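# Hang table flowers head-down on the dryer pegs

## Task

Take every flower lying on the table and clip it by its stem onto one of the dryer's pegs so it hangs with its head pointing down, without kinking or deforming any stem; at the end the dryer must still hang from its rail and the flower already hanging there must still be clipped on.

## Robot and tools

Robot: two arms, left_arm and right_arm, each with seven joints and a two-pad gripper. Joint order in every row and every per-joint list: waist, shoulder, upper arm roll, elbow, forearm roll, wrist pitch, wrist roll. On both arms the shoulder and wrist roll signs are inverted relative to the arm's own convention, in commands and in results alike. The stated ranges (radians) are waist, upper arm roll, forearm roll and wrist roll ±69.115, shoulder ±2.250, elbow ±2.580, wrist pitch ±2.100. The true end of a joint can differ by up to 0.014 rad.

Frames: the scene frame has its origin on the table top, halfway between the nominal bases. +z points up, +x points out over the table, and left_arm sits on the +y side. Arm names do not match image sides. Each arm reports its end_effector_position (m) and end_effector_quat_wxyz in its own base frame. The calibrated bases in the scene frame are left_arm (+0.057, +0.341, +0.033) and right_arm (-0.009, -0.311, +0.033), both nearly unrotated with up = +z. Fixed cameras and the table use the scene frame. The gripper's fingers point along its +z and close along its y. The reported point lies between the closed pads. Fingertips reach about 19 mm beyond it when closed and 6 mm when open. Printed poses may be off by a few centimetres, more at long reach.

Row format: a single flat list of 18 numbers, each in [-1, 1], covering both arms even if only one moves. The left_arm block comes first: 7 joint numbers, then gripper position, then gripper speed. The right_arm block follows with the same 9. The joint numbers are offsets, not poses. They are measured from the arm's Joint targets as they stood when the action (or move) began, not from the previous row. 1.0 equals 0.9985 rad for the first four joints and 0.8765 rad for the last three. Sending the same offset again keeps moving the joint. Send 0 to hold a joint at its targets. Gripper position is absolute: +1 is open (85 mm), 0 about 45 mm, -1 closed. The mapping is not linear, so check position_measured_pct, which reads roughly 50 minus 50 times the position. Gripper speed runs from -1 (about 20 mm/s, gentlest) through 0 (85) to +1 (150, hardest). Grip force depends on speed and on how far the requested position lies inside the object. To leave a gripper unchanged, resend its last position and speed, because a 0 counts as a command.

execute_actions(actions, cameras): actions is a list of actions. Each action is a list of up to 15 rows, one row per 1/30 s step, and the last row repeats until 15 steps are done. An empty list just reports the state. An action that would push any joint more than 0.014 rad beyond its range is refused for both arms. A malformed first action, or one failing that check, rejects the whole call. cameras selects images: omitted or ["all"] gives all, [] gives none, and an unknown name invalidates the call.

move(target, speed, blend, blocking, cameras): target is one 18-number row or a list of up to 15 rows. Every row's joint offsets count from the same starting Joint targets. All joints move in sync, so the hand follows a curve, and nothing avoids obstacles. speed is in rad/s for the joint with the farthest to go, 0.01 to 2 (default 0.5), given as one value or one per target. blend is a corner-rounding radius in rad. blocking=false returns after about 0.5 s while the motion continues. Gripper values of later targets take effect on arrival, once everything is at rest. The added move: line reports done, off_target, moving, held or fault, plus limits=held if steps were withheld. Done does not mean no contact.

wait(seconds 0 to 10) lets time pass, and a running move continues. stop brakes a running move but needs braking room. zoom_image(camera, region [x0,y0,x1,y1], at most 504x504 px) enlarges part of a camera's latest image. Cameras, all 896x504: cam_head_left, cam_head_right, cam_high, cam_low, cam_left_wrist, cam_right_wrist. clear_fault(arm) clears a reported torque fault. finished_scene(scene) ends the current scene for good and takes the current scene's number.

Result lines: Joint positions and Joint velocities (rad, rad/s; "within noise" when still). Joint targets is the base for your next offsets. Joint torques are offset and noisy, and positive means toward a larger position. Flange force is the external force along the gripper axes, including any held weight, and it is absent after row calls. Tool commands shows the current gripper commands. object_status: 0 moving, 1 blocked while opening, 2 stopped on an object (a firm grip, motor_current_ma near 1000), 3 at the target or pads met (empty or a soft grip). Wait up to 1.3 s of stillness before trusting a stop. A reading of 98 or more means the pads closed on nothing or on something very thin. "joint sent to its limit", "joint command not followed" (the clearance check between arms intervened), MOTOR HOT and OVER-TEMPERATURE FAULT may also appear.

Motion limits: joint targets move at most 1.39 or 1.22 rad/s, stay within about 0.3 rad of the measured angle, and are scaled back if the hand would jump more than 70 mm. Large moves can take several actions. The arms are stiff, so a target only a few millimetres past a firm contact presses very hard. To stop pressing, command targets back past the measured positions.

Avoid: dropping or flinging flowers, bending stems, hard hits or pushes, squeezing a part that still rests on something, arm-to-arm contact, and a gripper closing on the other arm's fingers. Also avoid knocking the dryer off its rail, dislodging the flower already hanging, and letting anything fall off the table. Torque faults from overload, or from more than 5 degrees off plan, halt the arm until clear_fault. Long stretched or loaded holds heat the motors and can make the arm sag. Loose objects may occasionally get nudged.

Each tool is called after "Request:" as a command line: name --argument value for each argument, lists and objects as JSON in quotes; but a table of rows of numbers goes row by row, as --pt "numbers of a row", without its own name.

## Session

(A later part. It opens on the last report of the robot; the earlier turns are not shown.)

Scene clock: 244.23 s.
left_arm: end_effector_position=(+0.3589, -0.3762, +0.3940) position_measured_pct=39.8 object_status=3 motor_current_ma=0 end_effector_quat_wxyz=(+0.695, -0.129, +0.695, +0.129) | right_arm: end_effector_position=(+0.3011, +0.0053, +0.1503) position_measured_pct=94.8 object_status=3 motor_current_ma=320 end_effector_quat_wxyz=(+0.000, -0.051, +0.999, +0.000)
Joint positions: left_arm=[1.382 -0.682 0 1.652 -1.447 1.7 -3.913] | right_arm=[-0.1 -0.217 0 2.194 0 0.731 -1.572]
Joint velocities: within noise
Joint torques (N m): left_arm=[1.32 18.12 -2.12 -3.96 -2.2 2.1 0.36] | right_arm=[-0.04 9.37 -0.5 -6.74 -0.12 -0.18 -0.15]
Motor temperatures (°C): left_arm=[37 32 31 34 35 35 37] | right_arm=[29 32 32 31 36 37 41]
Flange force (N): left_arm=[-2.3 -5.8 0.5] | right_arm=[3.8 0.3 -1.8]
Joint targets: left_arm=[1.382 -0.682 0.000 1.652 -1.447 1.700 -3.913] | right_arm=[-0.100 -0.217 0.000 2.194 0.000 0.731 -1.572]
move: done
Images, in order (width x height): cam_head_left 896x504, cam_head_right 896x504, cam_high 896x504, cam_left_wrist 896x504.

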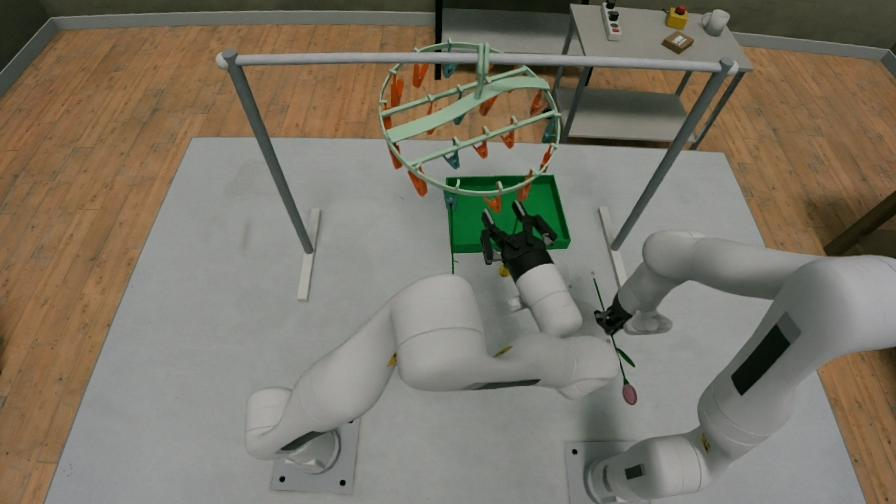

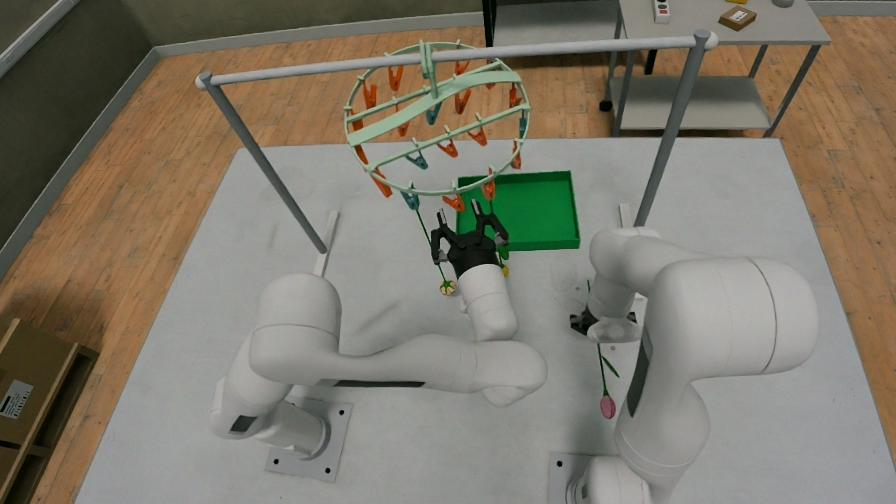

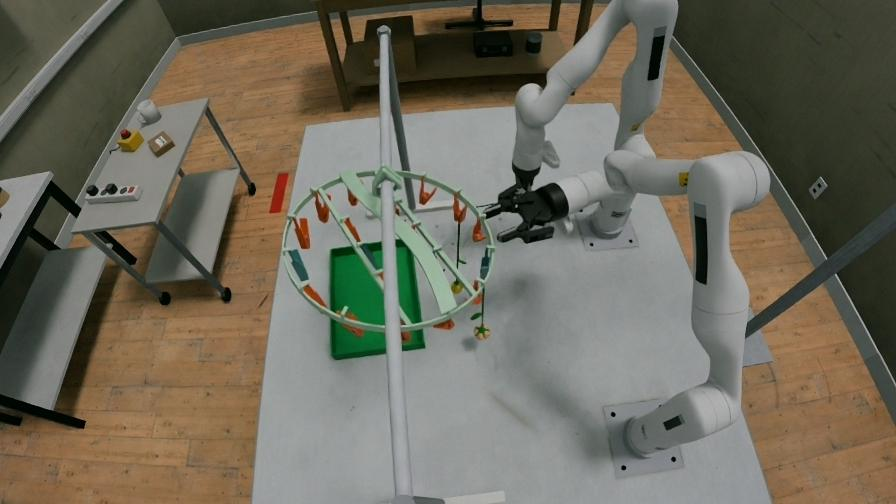

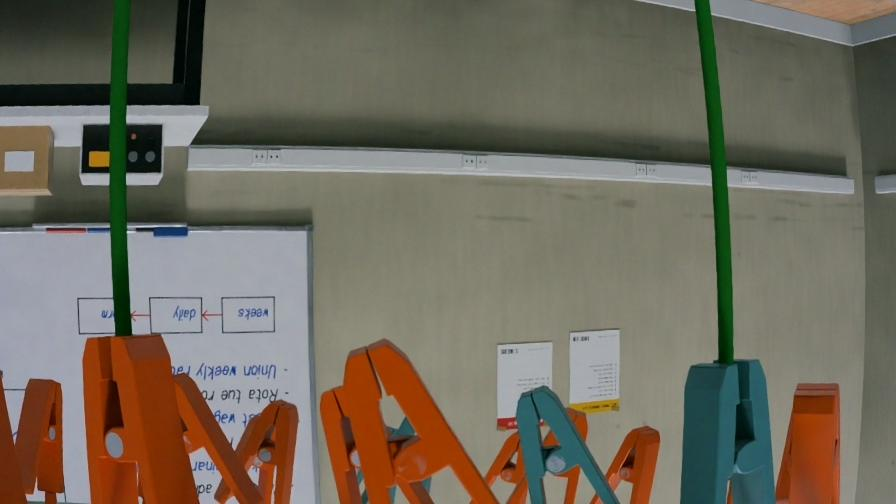

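Request:
move --target '[-0.061,0.0066,0,0.018,-0.0473,-0.0503,-0.0095,0.2,-1,0,0,0,0,0,0,0,-0.9,-1]' --speed 0.1 --cameras '["cam_left_wrist","cam_high","cam_head_left","cam_head_right","cam_low"]'

Request:
zoom_image --camera "cam_high" --region '[440, 190, 540, 270]'

Request:
zoom_image --camera "cam_head_left" --region '[430, 170, 560, 270]'

Request:
zoom_image --camera "cam_head_right" --region '[400, 160, 530, 260]'

Request:
zoom_image --camera "cam_low" --region '[430, 110, 530, 210]'

Scene clock: 252.17 s.
left_arm: end_effector_position=(+0.3872, -0.3665, +0.3932) position_measured_pct=39.8 object_status=3 motor_current_ma=0 end_effector_quat_wxyz=(+0.696, -0.130, +0.695, +0.129) | right_arm: end_effector_position=(+0.3011, +0.0053, +0.1503) position_measured_pct=94.8 object_status=3 motor_current_ma=320 end_effector_quat_wxyz=(+0.000, -0.051, +0.999, +0.000)
Joint positions: left_arm=[1.321 -0.676 0 1.67 -1.488 1.656 -3.921] | right_arm=[-0.1 -0.217 0 2.194 0 0.731 -1.572]
Joint velocities: within noise
Joint torques (N m): left_arm=[1.31 18.32 -2.05 -4.2 -2.12 2.14 0.31] | right_arm=[0.03 9.37 -0.63 -6.73 -0.12 -0.09 -0.24]
Motor temperatures (°C): left_arm=[37 32 31 34 35 35 37] | right_arm=[29 32 32 31 36 37 41]
Flange force (N): left_arm=[-2.1 -5.7 1.1] | right_arm=[3.8 0.7 -1.5]
Joint targets: left_arm=[1.321 -0.676 0.000 1.670 -1.488 1.656 -3.921] | right_arm=[-0.100 -0.217 0.000 2.194 0.000 0.731 -1.572]
move: done
Images, in order (width x height): cam_head_left 896x504, cam_head_right 896x504, cam_high 896x504, cam_low 896x504, cam_left_wrist 896x504.

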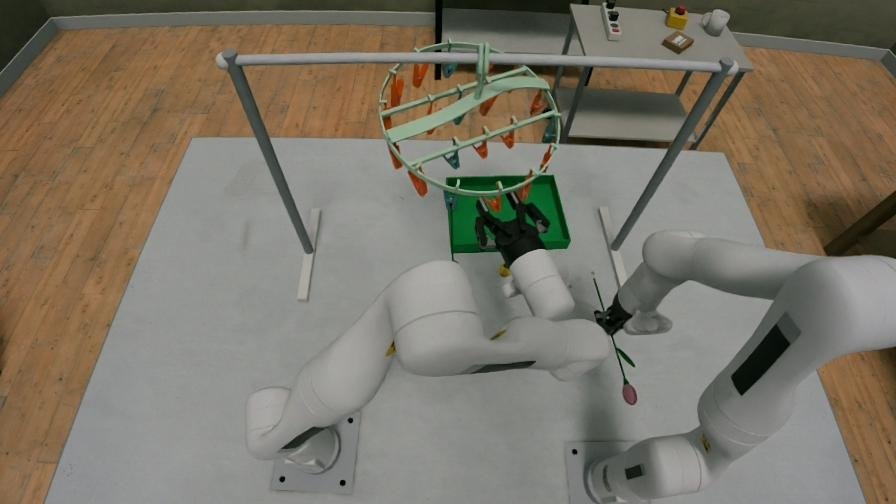

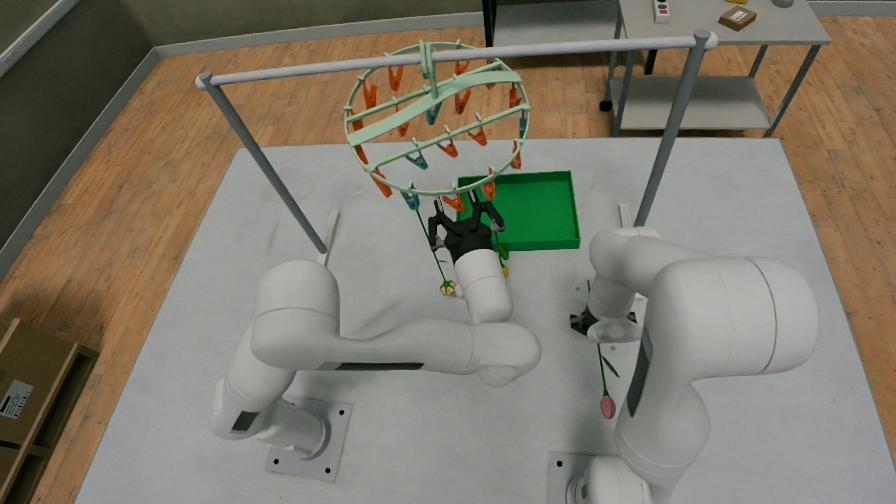

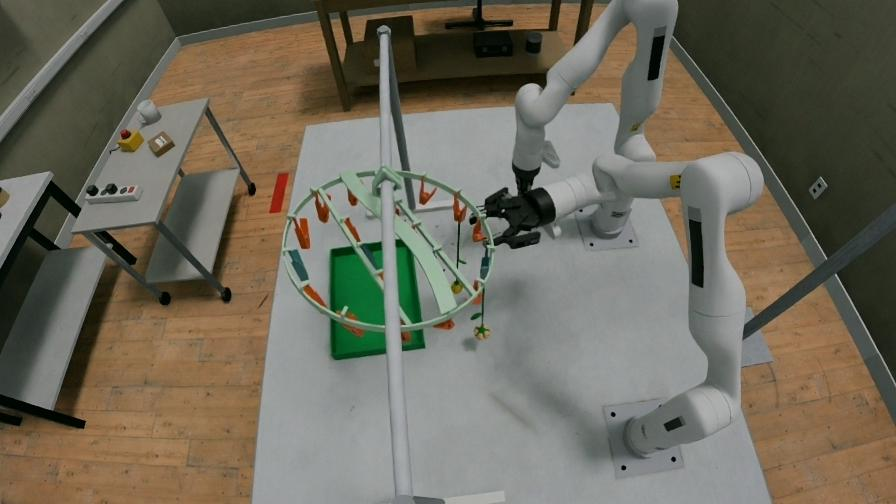

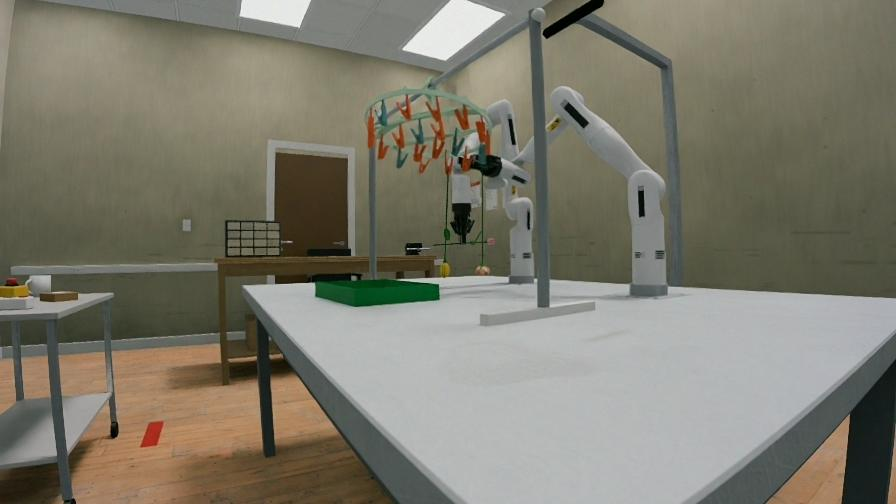

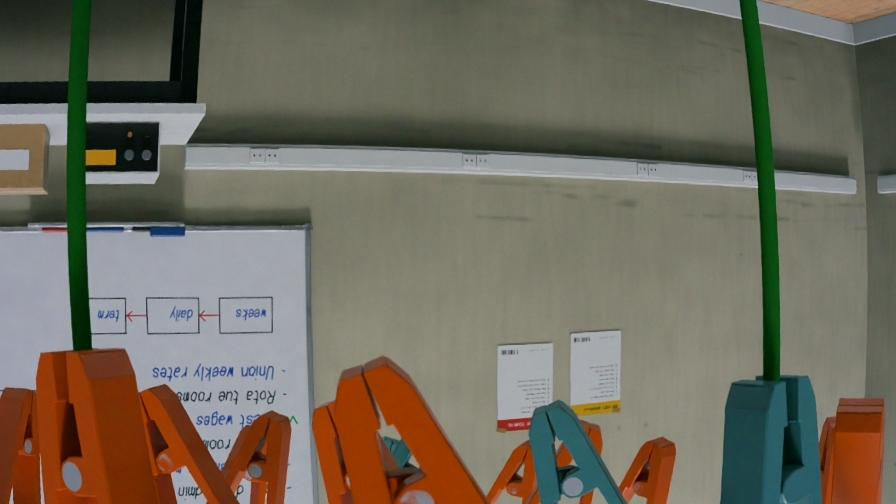

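Scaled by 5.040 from the camera's 896x504 image, which has a finer 1280x720 frame.

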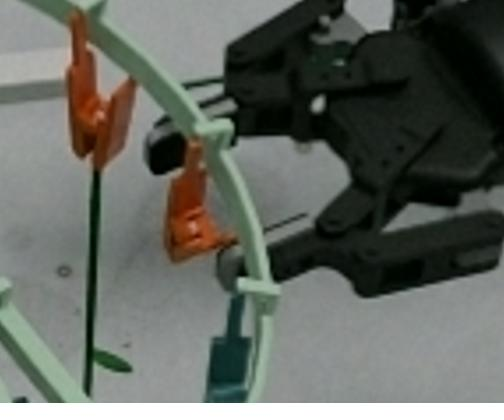

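Scaled by 3.877 from the camera's 896x504 image, which has a finer 1280x720 frame.

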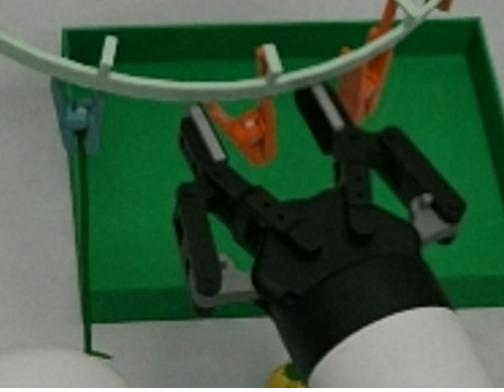

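Scaled by 3.877 from the camera's 896x504 image, which has a finer 1280x720 frame.

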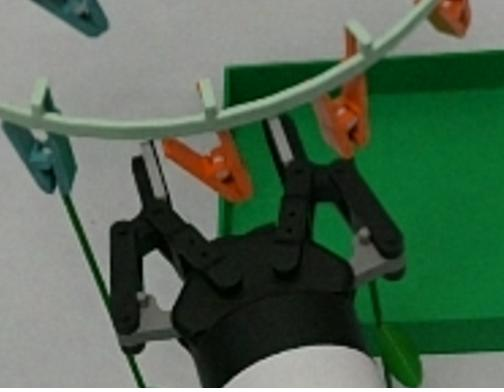

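Scaled by 5.040 from the camera's 896x504 image, which has a finer 1280x720 frame.

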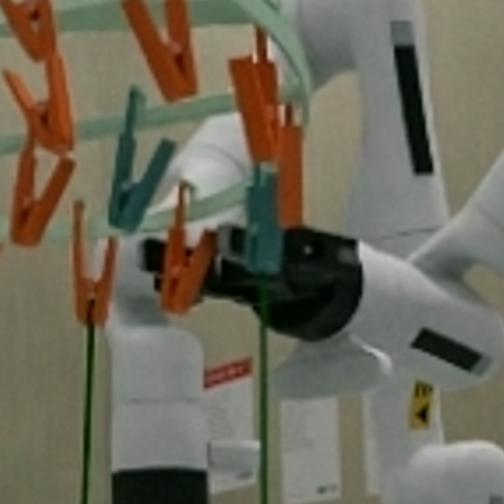

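Request:
zoom_image --camera "cam_left_wrist" --region '[280, 344, 560, 504]'

Request:
zoom_image --camera "cam_high" --region '[465, 210, 505, 250]'

Request:
zoom_image --camera "cam_head_left" --region '[470, 185, 530, 230]'

Scaled by 1.800 from the camera's 896x504 image, which has a finer 1280x720 frame.

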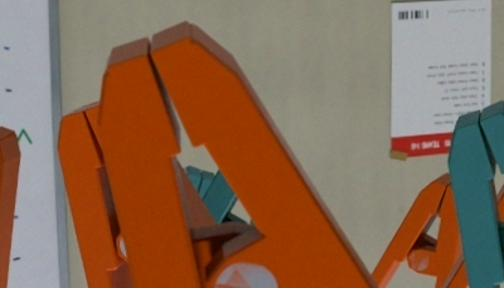

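Scaled by 12.600 from the camera's 896x504 image, which has a finer 1280x720 frame.

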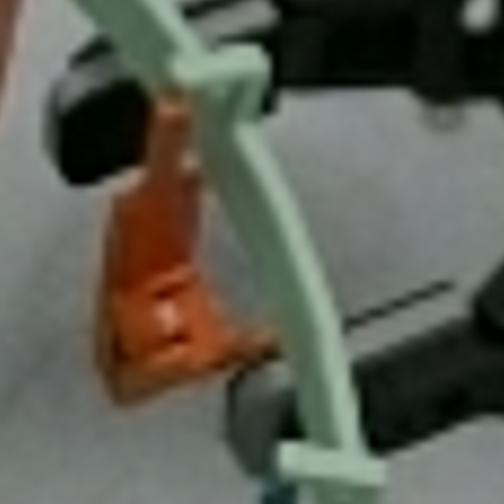

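Scaled by 8.400 from the camera's 896x504 image, which has a finer 1280x720 frame.

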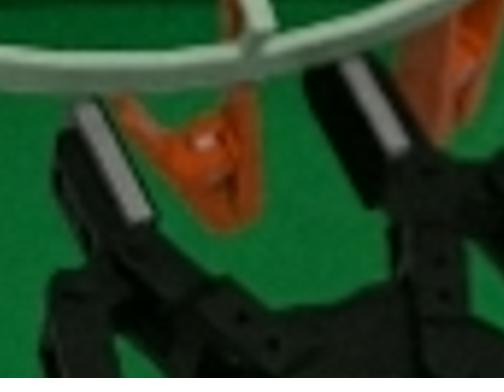

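Request:
move --target '[-0.0305,0.0033,0,0.009,-0.0237,-0.0252,-0.0048,0.3,-1,0,0,0,0,0,0,0,-0.9,-1]' --speed 0.06 --cameras '["cam_left_wrist","cam_high","cam_head_left","cam_head_right","cam_low"]'

Request:
zoom_image --camera "cam_high" --region '[465, 210, 505, 250]'

Request:
zoom_image --camera "cam_head_left" --region '[470, 185, 530, 230]'

Request:
zoom_image --camera "cam_low" --region '[440, 130, 500, 190]'

Request:
zoom_image --camera "cam_left_wrist" --region '[280, 344, 560, 504]'

Scene clock: 257.40 s.
left_arm: end_effector_position=(+0.4011, -0.3610, +0.3927) position_measured_pct=35.1 object_status=3 motor_current_ma=0 end_effector_quat_wxyz=(+0.695, -0.130, +0.695, +0.129) | right_arm: end_effector_position=(+0.3011, +0.0053, +0.1503) position_measured_pct=94.8 object_status=3 motor_current_ma=320 end_effector_quat_wxyz=(+0.000, -0.051, +0.999, +0.000)
Joint positions: left_arm=[1.291 -0.673 0 1.679 -1.509 1.634 -3.925] | right_arm=[-0.1 -0.217 0 2.194 0 0.731 -1.572]
Joint velocities: within noise
Joint torques (N m): left_arm=[1.44 18.27 -2.14 -4.27 -2.62 2.15 0.3] | right_arm=[-0.01 9.23 -0.67 -6.72 -0.13 -0.13 -0.18]
Motor temperatures (°C): left_arm=[37 32 31 34 35 35 37] | right_arm=[29 31 32 31 36 37 41]
Flange force (N): left_arm=[-2.1 -5.5 0.8] | right_arm=[4.1 0.4 -1.9]
Joint targets: left_arm=[1.291 -0.673 0.000 1.679 -1.509 1.634 -3.925] | right_arm=[-0.100 -0.217 0.000 2.194 0.000 0.731 -1.572]
move: done
Images, in order (width x height): cam_head_left 896x504, cam_head_right 896x504, cam_high 896x504, cam_low 896x504, cam_left_wrist 896x504.

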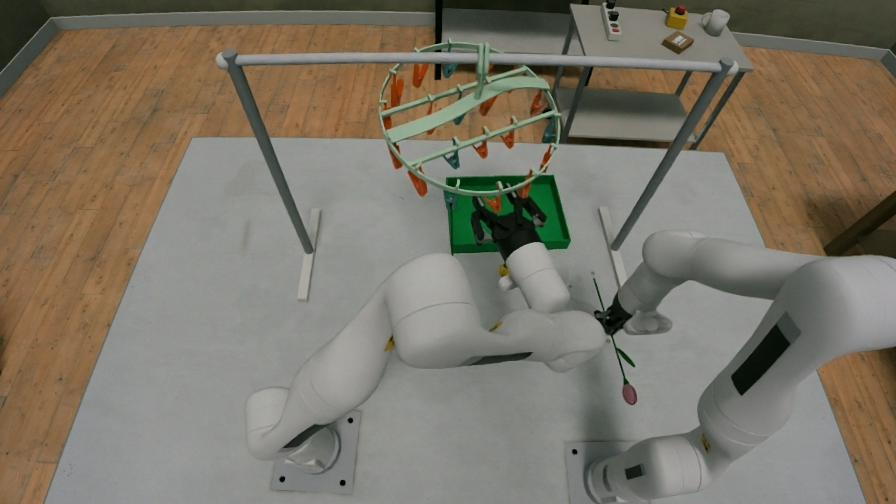

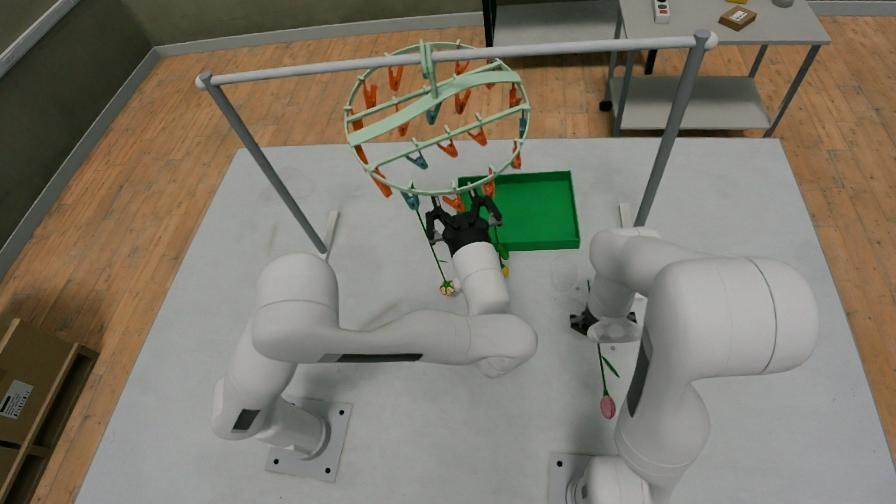

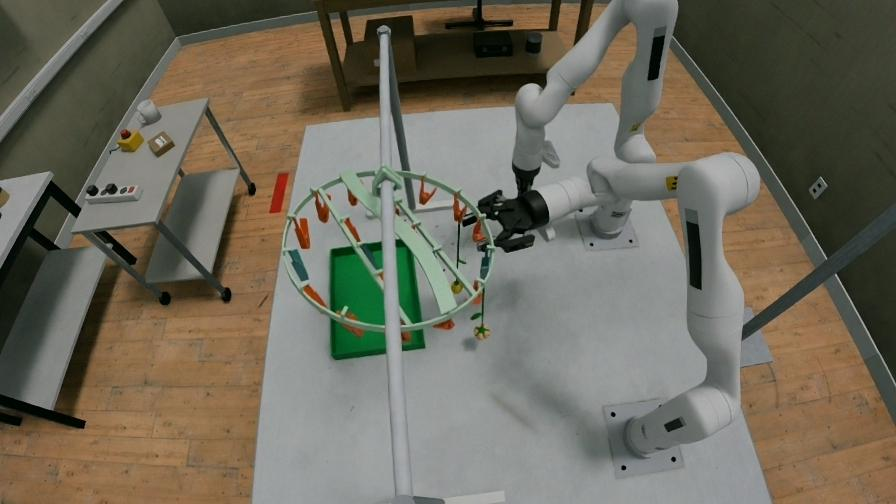

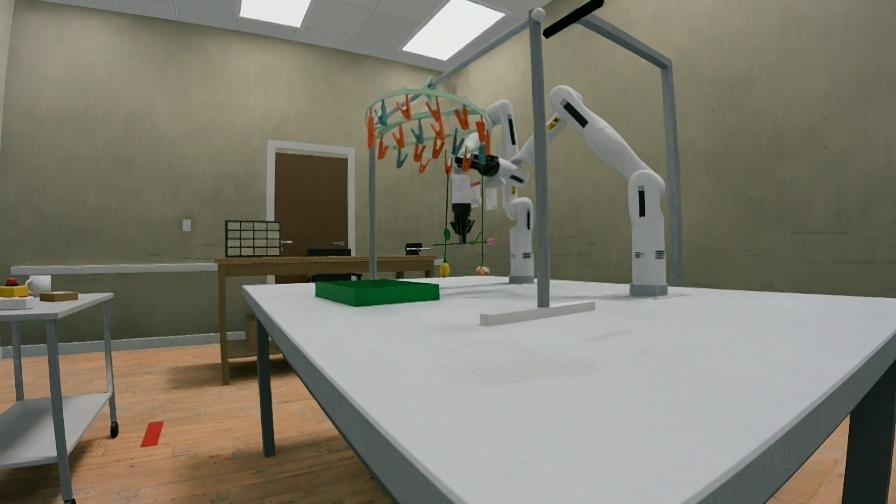

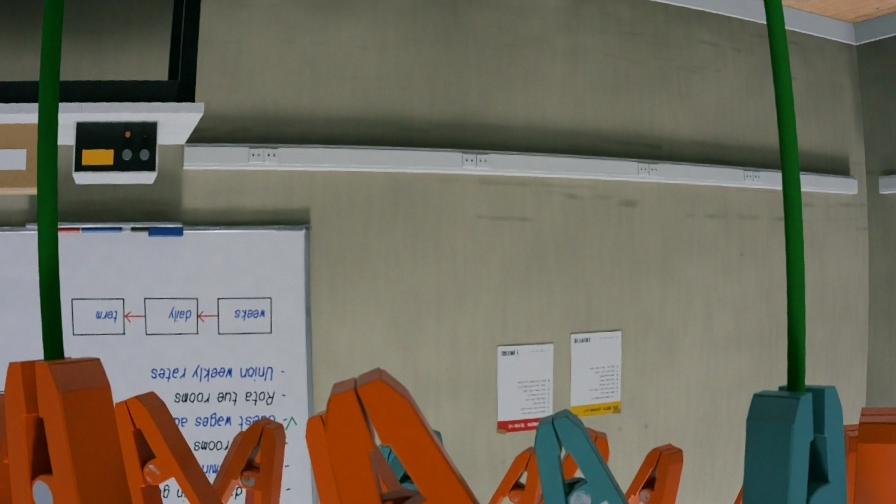

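Scaled by 12.600 from the camera's 896x504 image, which has a finer 1280x720 frame.

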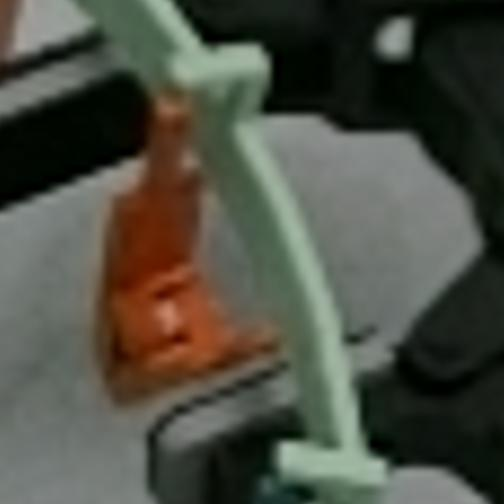

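Scaled by 8.400 from the camera's 896x504 image, which has a finer 1280x720 frame.

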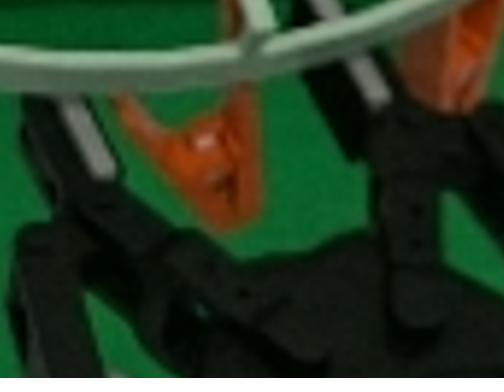

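Scaled by 8.400 from the camera's 896x504 image, which has a finer 1280x720 frame.

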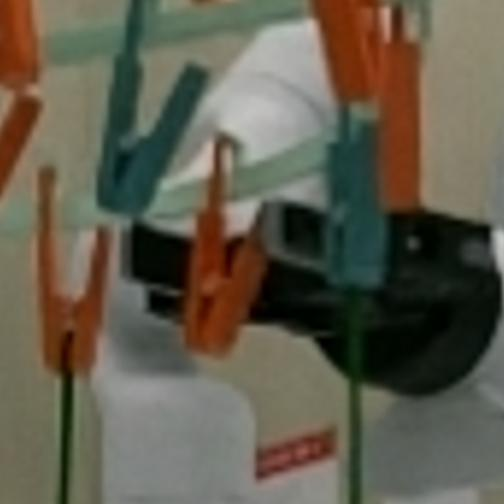

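Scaled by 1.800 from the camera's 896x504 image, which has a finer 1280x720 frame.

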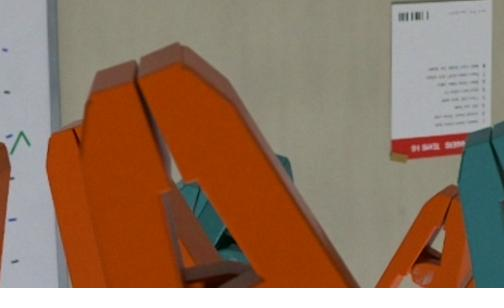

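Request:
move --pt "-0.0214 0.0023 0 0.0063 -0.0166 -0.0176 -0.0034 0.3 -1 0 0 0 0 0 0 0 -0.9 -1" --pt "-0.0214 0.0023 0 0.0063 -0.0166 -0.0176 -0.0034 0.0 -1 0 0 0 0 0 0 0 -0.9 -1" --speed 0.06 --cameras '["cam_left_wrist","cam_high","cam_head_left","cam_head_right","cam_low"]'

Request:
zoom_image --camera "cam_high" --region '[455, 200, 515, 260]'

Request:
zoom_image --camera "cam_head_left" --region '[470, 185, 530, 230]'

Request:
zoom_image --camera "cam_low" --region '[440, 130, 500, 190]'

Request:
zoom_image --camera "cam_left_wrist" --region '[280, 344, 560, 504]'

Scene clock: 260.67 s.
left_arm: end_effector_position=(+0.4107, -0.3569, +0.3924) position_measured_pct=49.8 object_status=0 motor_current_ma=0 end_effector_quat_wxyz=(+0.695, -0.130, +0.695, +0.129) | right_arm: end_effector_position=(+0.3011, +0.0053, +0.1503) position_measured_pct=94.8 object_status=3 motor_current_ma=320 end_effector_quat_wxyz=(+0.000, -0.051, +0.999, +0.000)
Joint positions: left_arm=[1.269 -0.67 0 1.685 -1.524 1.618 -3.928] | right_arm=[-0.1 -0.217 0 2.194 0 0.731 -1.572]
Joint velocities: within noise
Joint torques (N m): left_arm=[1.35 18.19 -2.05 -4.29 -2.17 2.14 0.38] | right_arm=[0 9.3 -0.65 -6.7 -0.07 -0.16 -0.18]
Motor temperatures (°C): left_arm=[37 32 31 34 35 35 37] | right_arm=[29 31 32 31 36 37 41]
Flange force (N): left_arm=[-2.1 -5.3 1.4] | right_arm=[3.9 0.3 -1.9]
Joint targets: left_arm=[1.269 -0.670 0.000 1.685 -1.524 1.618 -3.928] | right_arm=[-0.100 -0.217 0.000 2.194 0.000 0.731 -1.572]
move: done
Images, in order (width x height): cam_head_left 896x504, cam_head_right 896x504, cam_high 896x504, cam_low 896x504, cam_left_wrist 896x504.

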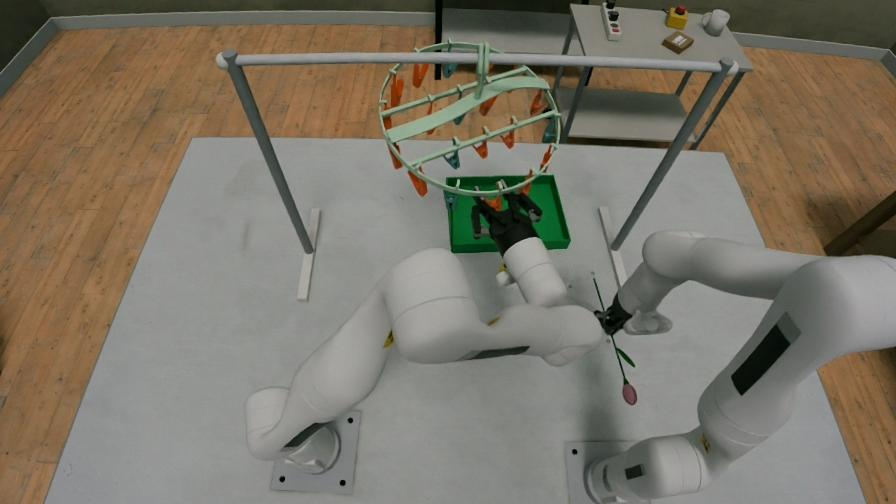

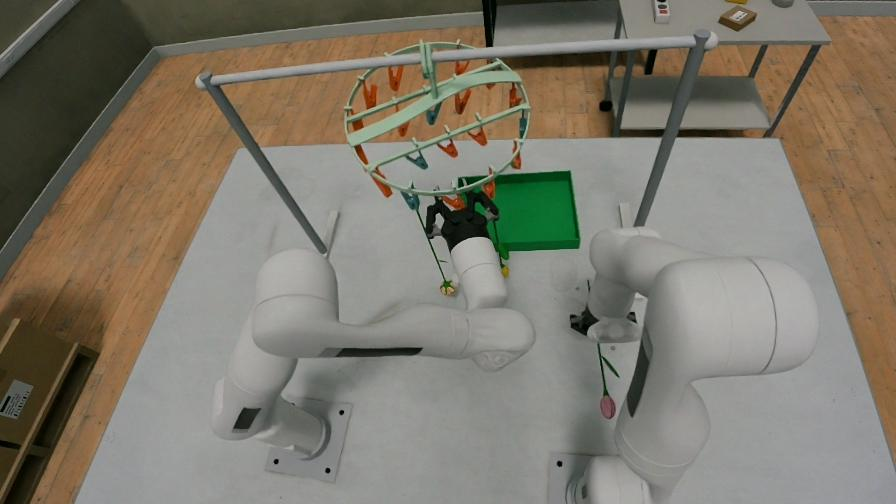

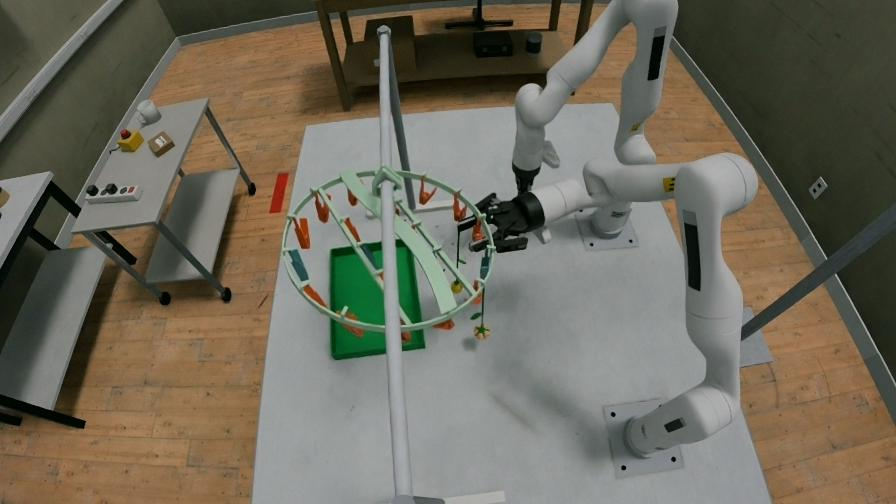

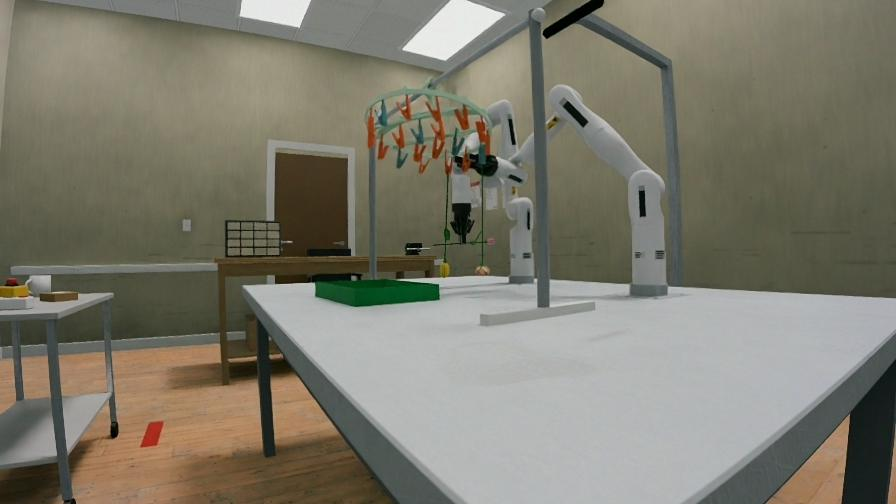

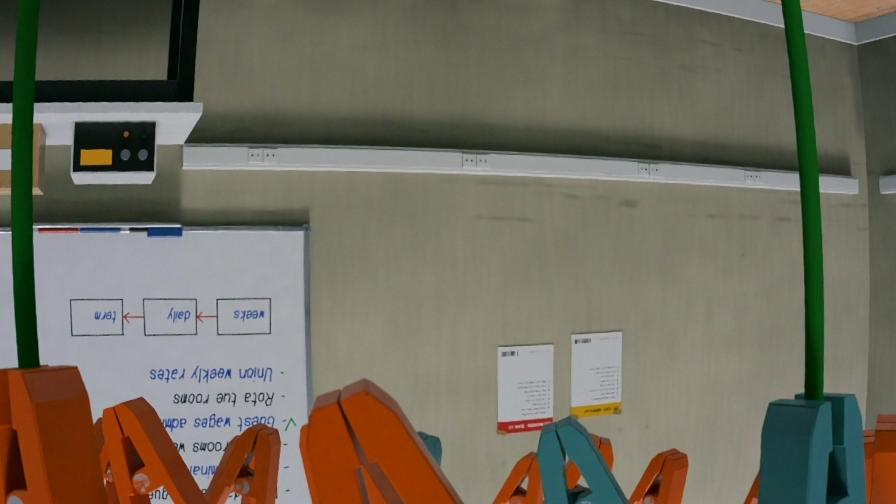

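Scaled by 8.400 from the camera's 896x504 image, which has a finer 1280x720 frame.

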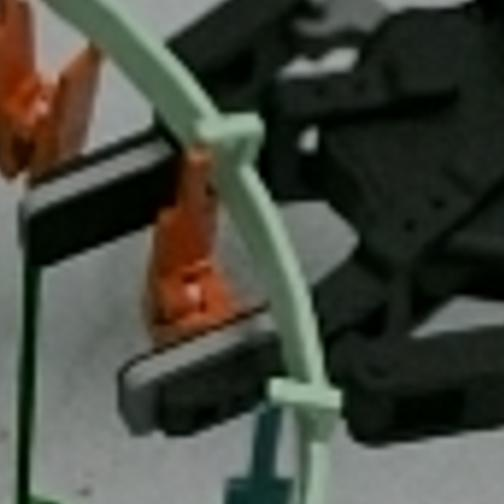

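Scaled by 8.400 from the camera's 896x504 image, which has a finer 1280x720 frame.

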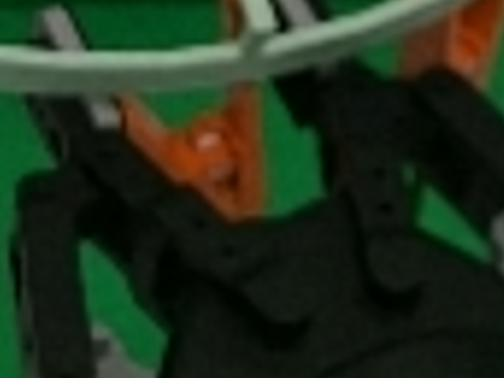

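Scaled by 8.400 from the camera's 896x504 image, which has a finer 1280x720 frame.

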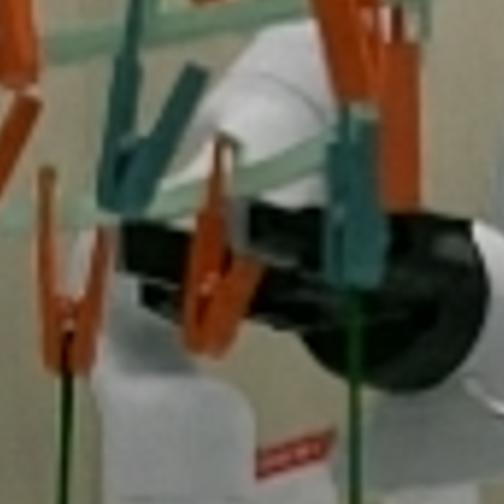

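Scaled by 1.800 from the camera's 896x504 image, which has a finer 1280x720 frame.

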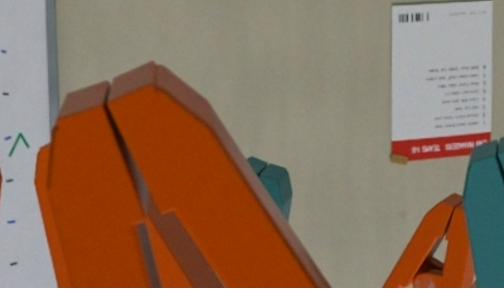

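Request:
move --target '[0,0,0,0,0,0,0,-0.2,-1,0,0,0,0,0,0,0,-0.9,-1]' --cameras '["cam_left_wrist","cam_high","cam_head_left","cam_low"]'

Request:
zoom_image --camera "cam_high" --region '[455, 200, 515, 260]'

Request:
zoom_image --camera "cam_low" --region '[440, 130, 500, 190]'

Scene clock: 262.13 s.
left_arm: end_effector_position=(+0.4107, -0.3569, +0.3924) position_measured_pct=60.2 object_status=0 motor_current_ma=0 end_effector_quat_wxyz=(+0.695, -0.130, +0.695, +0.129) | right_arm: end_effector_position=(+0.3011, +0.0053, +0.1503) position_measured_pct=94.8 object_status=3 motor_current_ma=320 end_effector_quat_wxyz=(+0.000, -0.051, +0.999, +0.000)
Joint positions: left_arm=[1.269 -0.67 0 1.685 -1.524 1.618 -3.928] | right_arm=[-0.1 -0.217 0 2.194 0 0.731 -1.572]
Joint velocities: within noise
Joint torques (N m): left_arm=[1.34 18.28 -2.08 -4.23 -2.17 2.08 0.31] | right_arm=[-0.06 9.3 -0.54 -6.74 -0.16 -0.14 -0.18]
Motor temperatures (°C): left_arm=[37 32 31 34 35 35 37] | right_arm=[29 31 32 31 36 37 41]
Flange force (N): left_arm=[-2.2 -5.8 1.2] | right_arm=[4.0 0.3 -1.8]
Joint targets: left_arm=[1.269 -0.670 0.000 1.685 -1.524 1.618 -3.928] | right_arm=[-0.100 -0.217 0.000 2.194 0.000 0.731 -1.572]
move: done
Images, in order (width x height): cam_head_left 896x504, cam_high 896x504, cam_low 896x504, cam_left_wrist 896x504.

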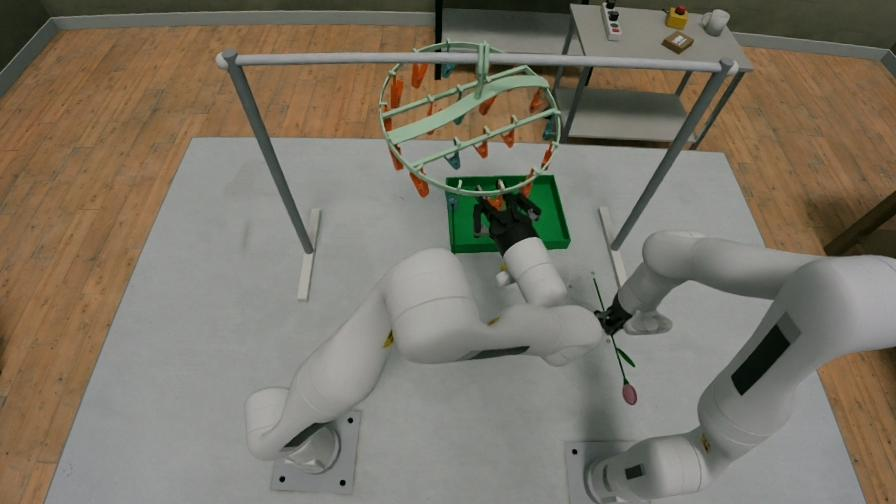

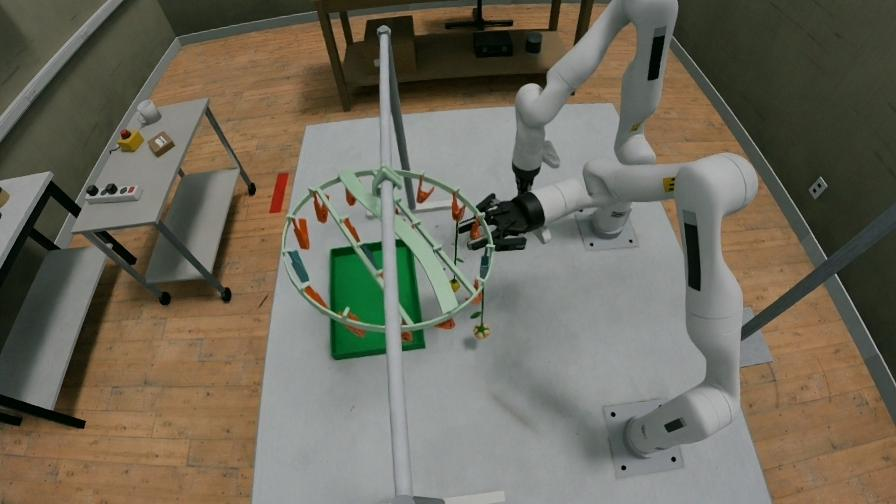

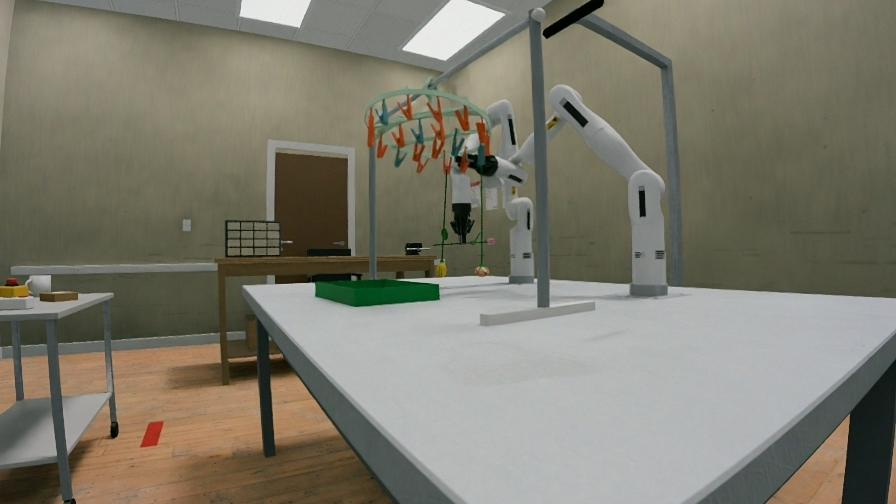

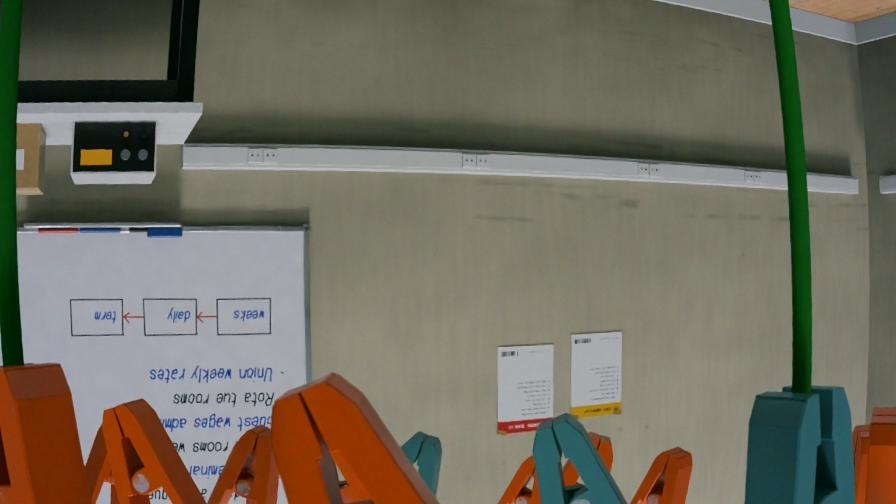

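Scaled by 8.400 from the camera's 896x504 image, which has a finer 1280x720 frame.

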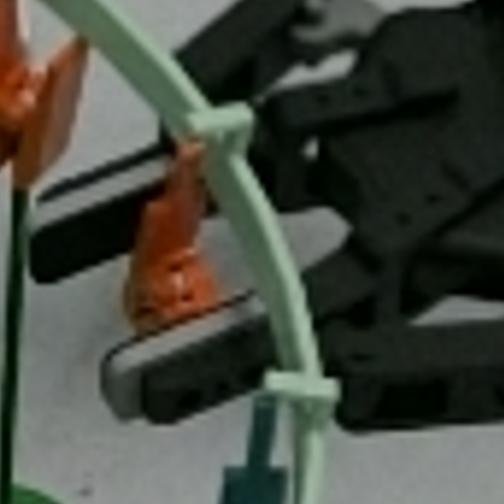

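Scaled by 8.400 from the camera's 896x504 image, which has a finer 1280x720 frame.

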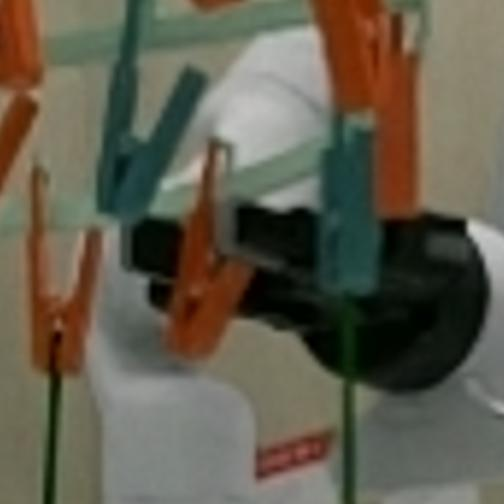

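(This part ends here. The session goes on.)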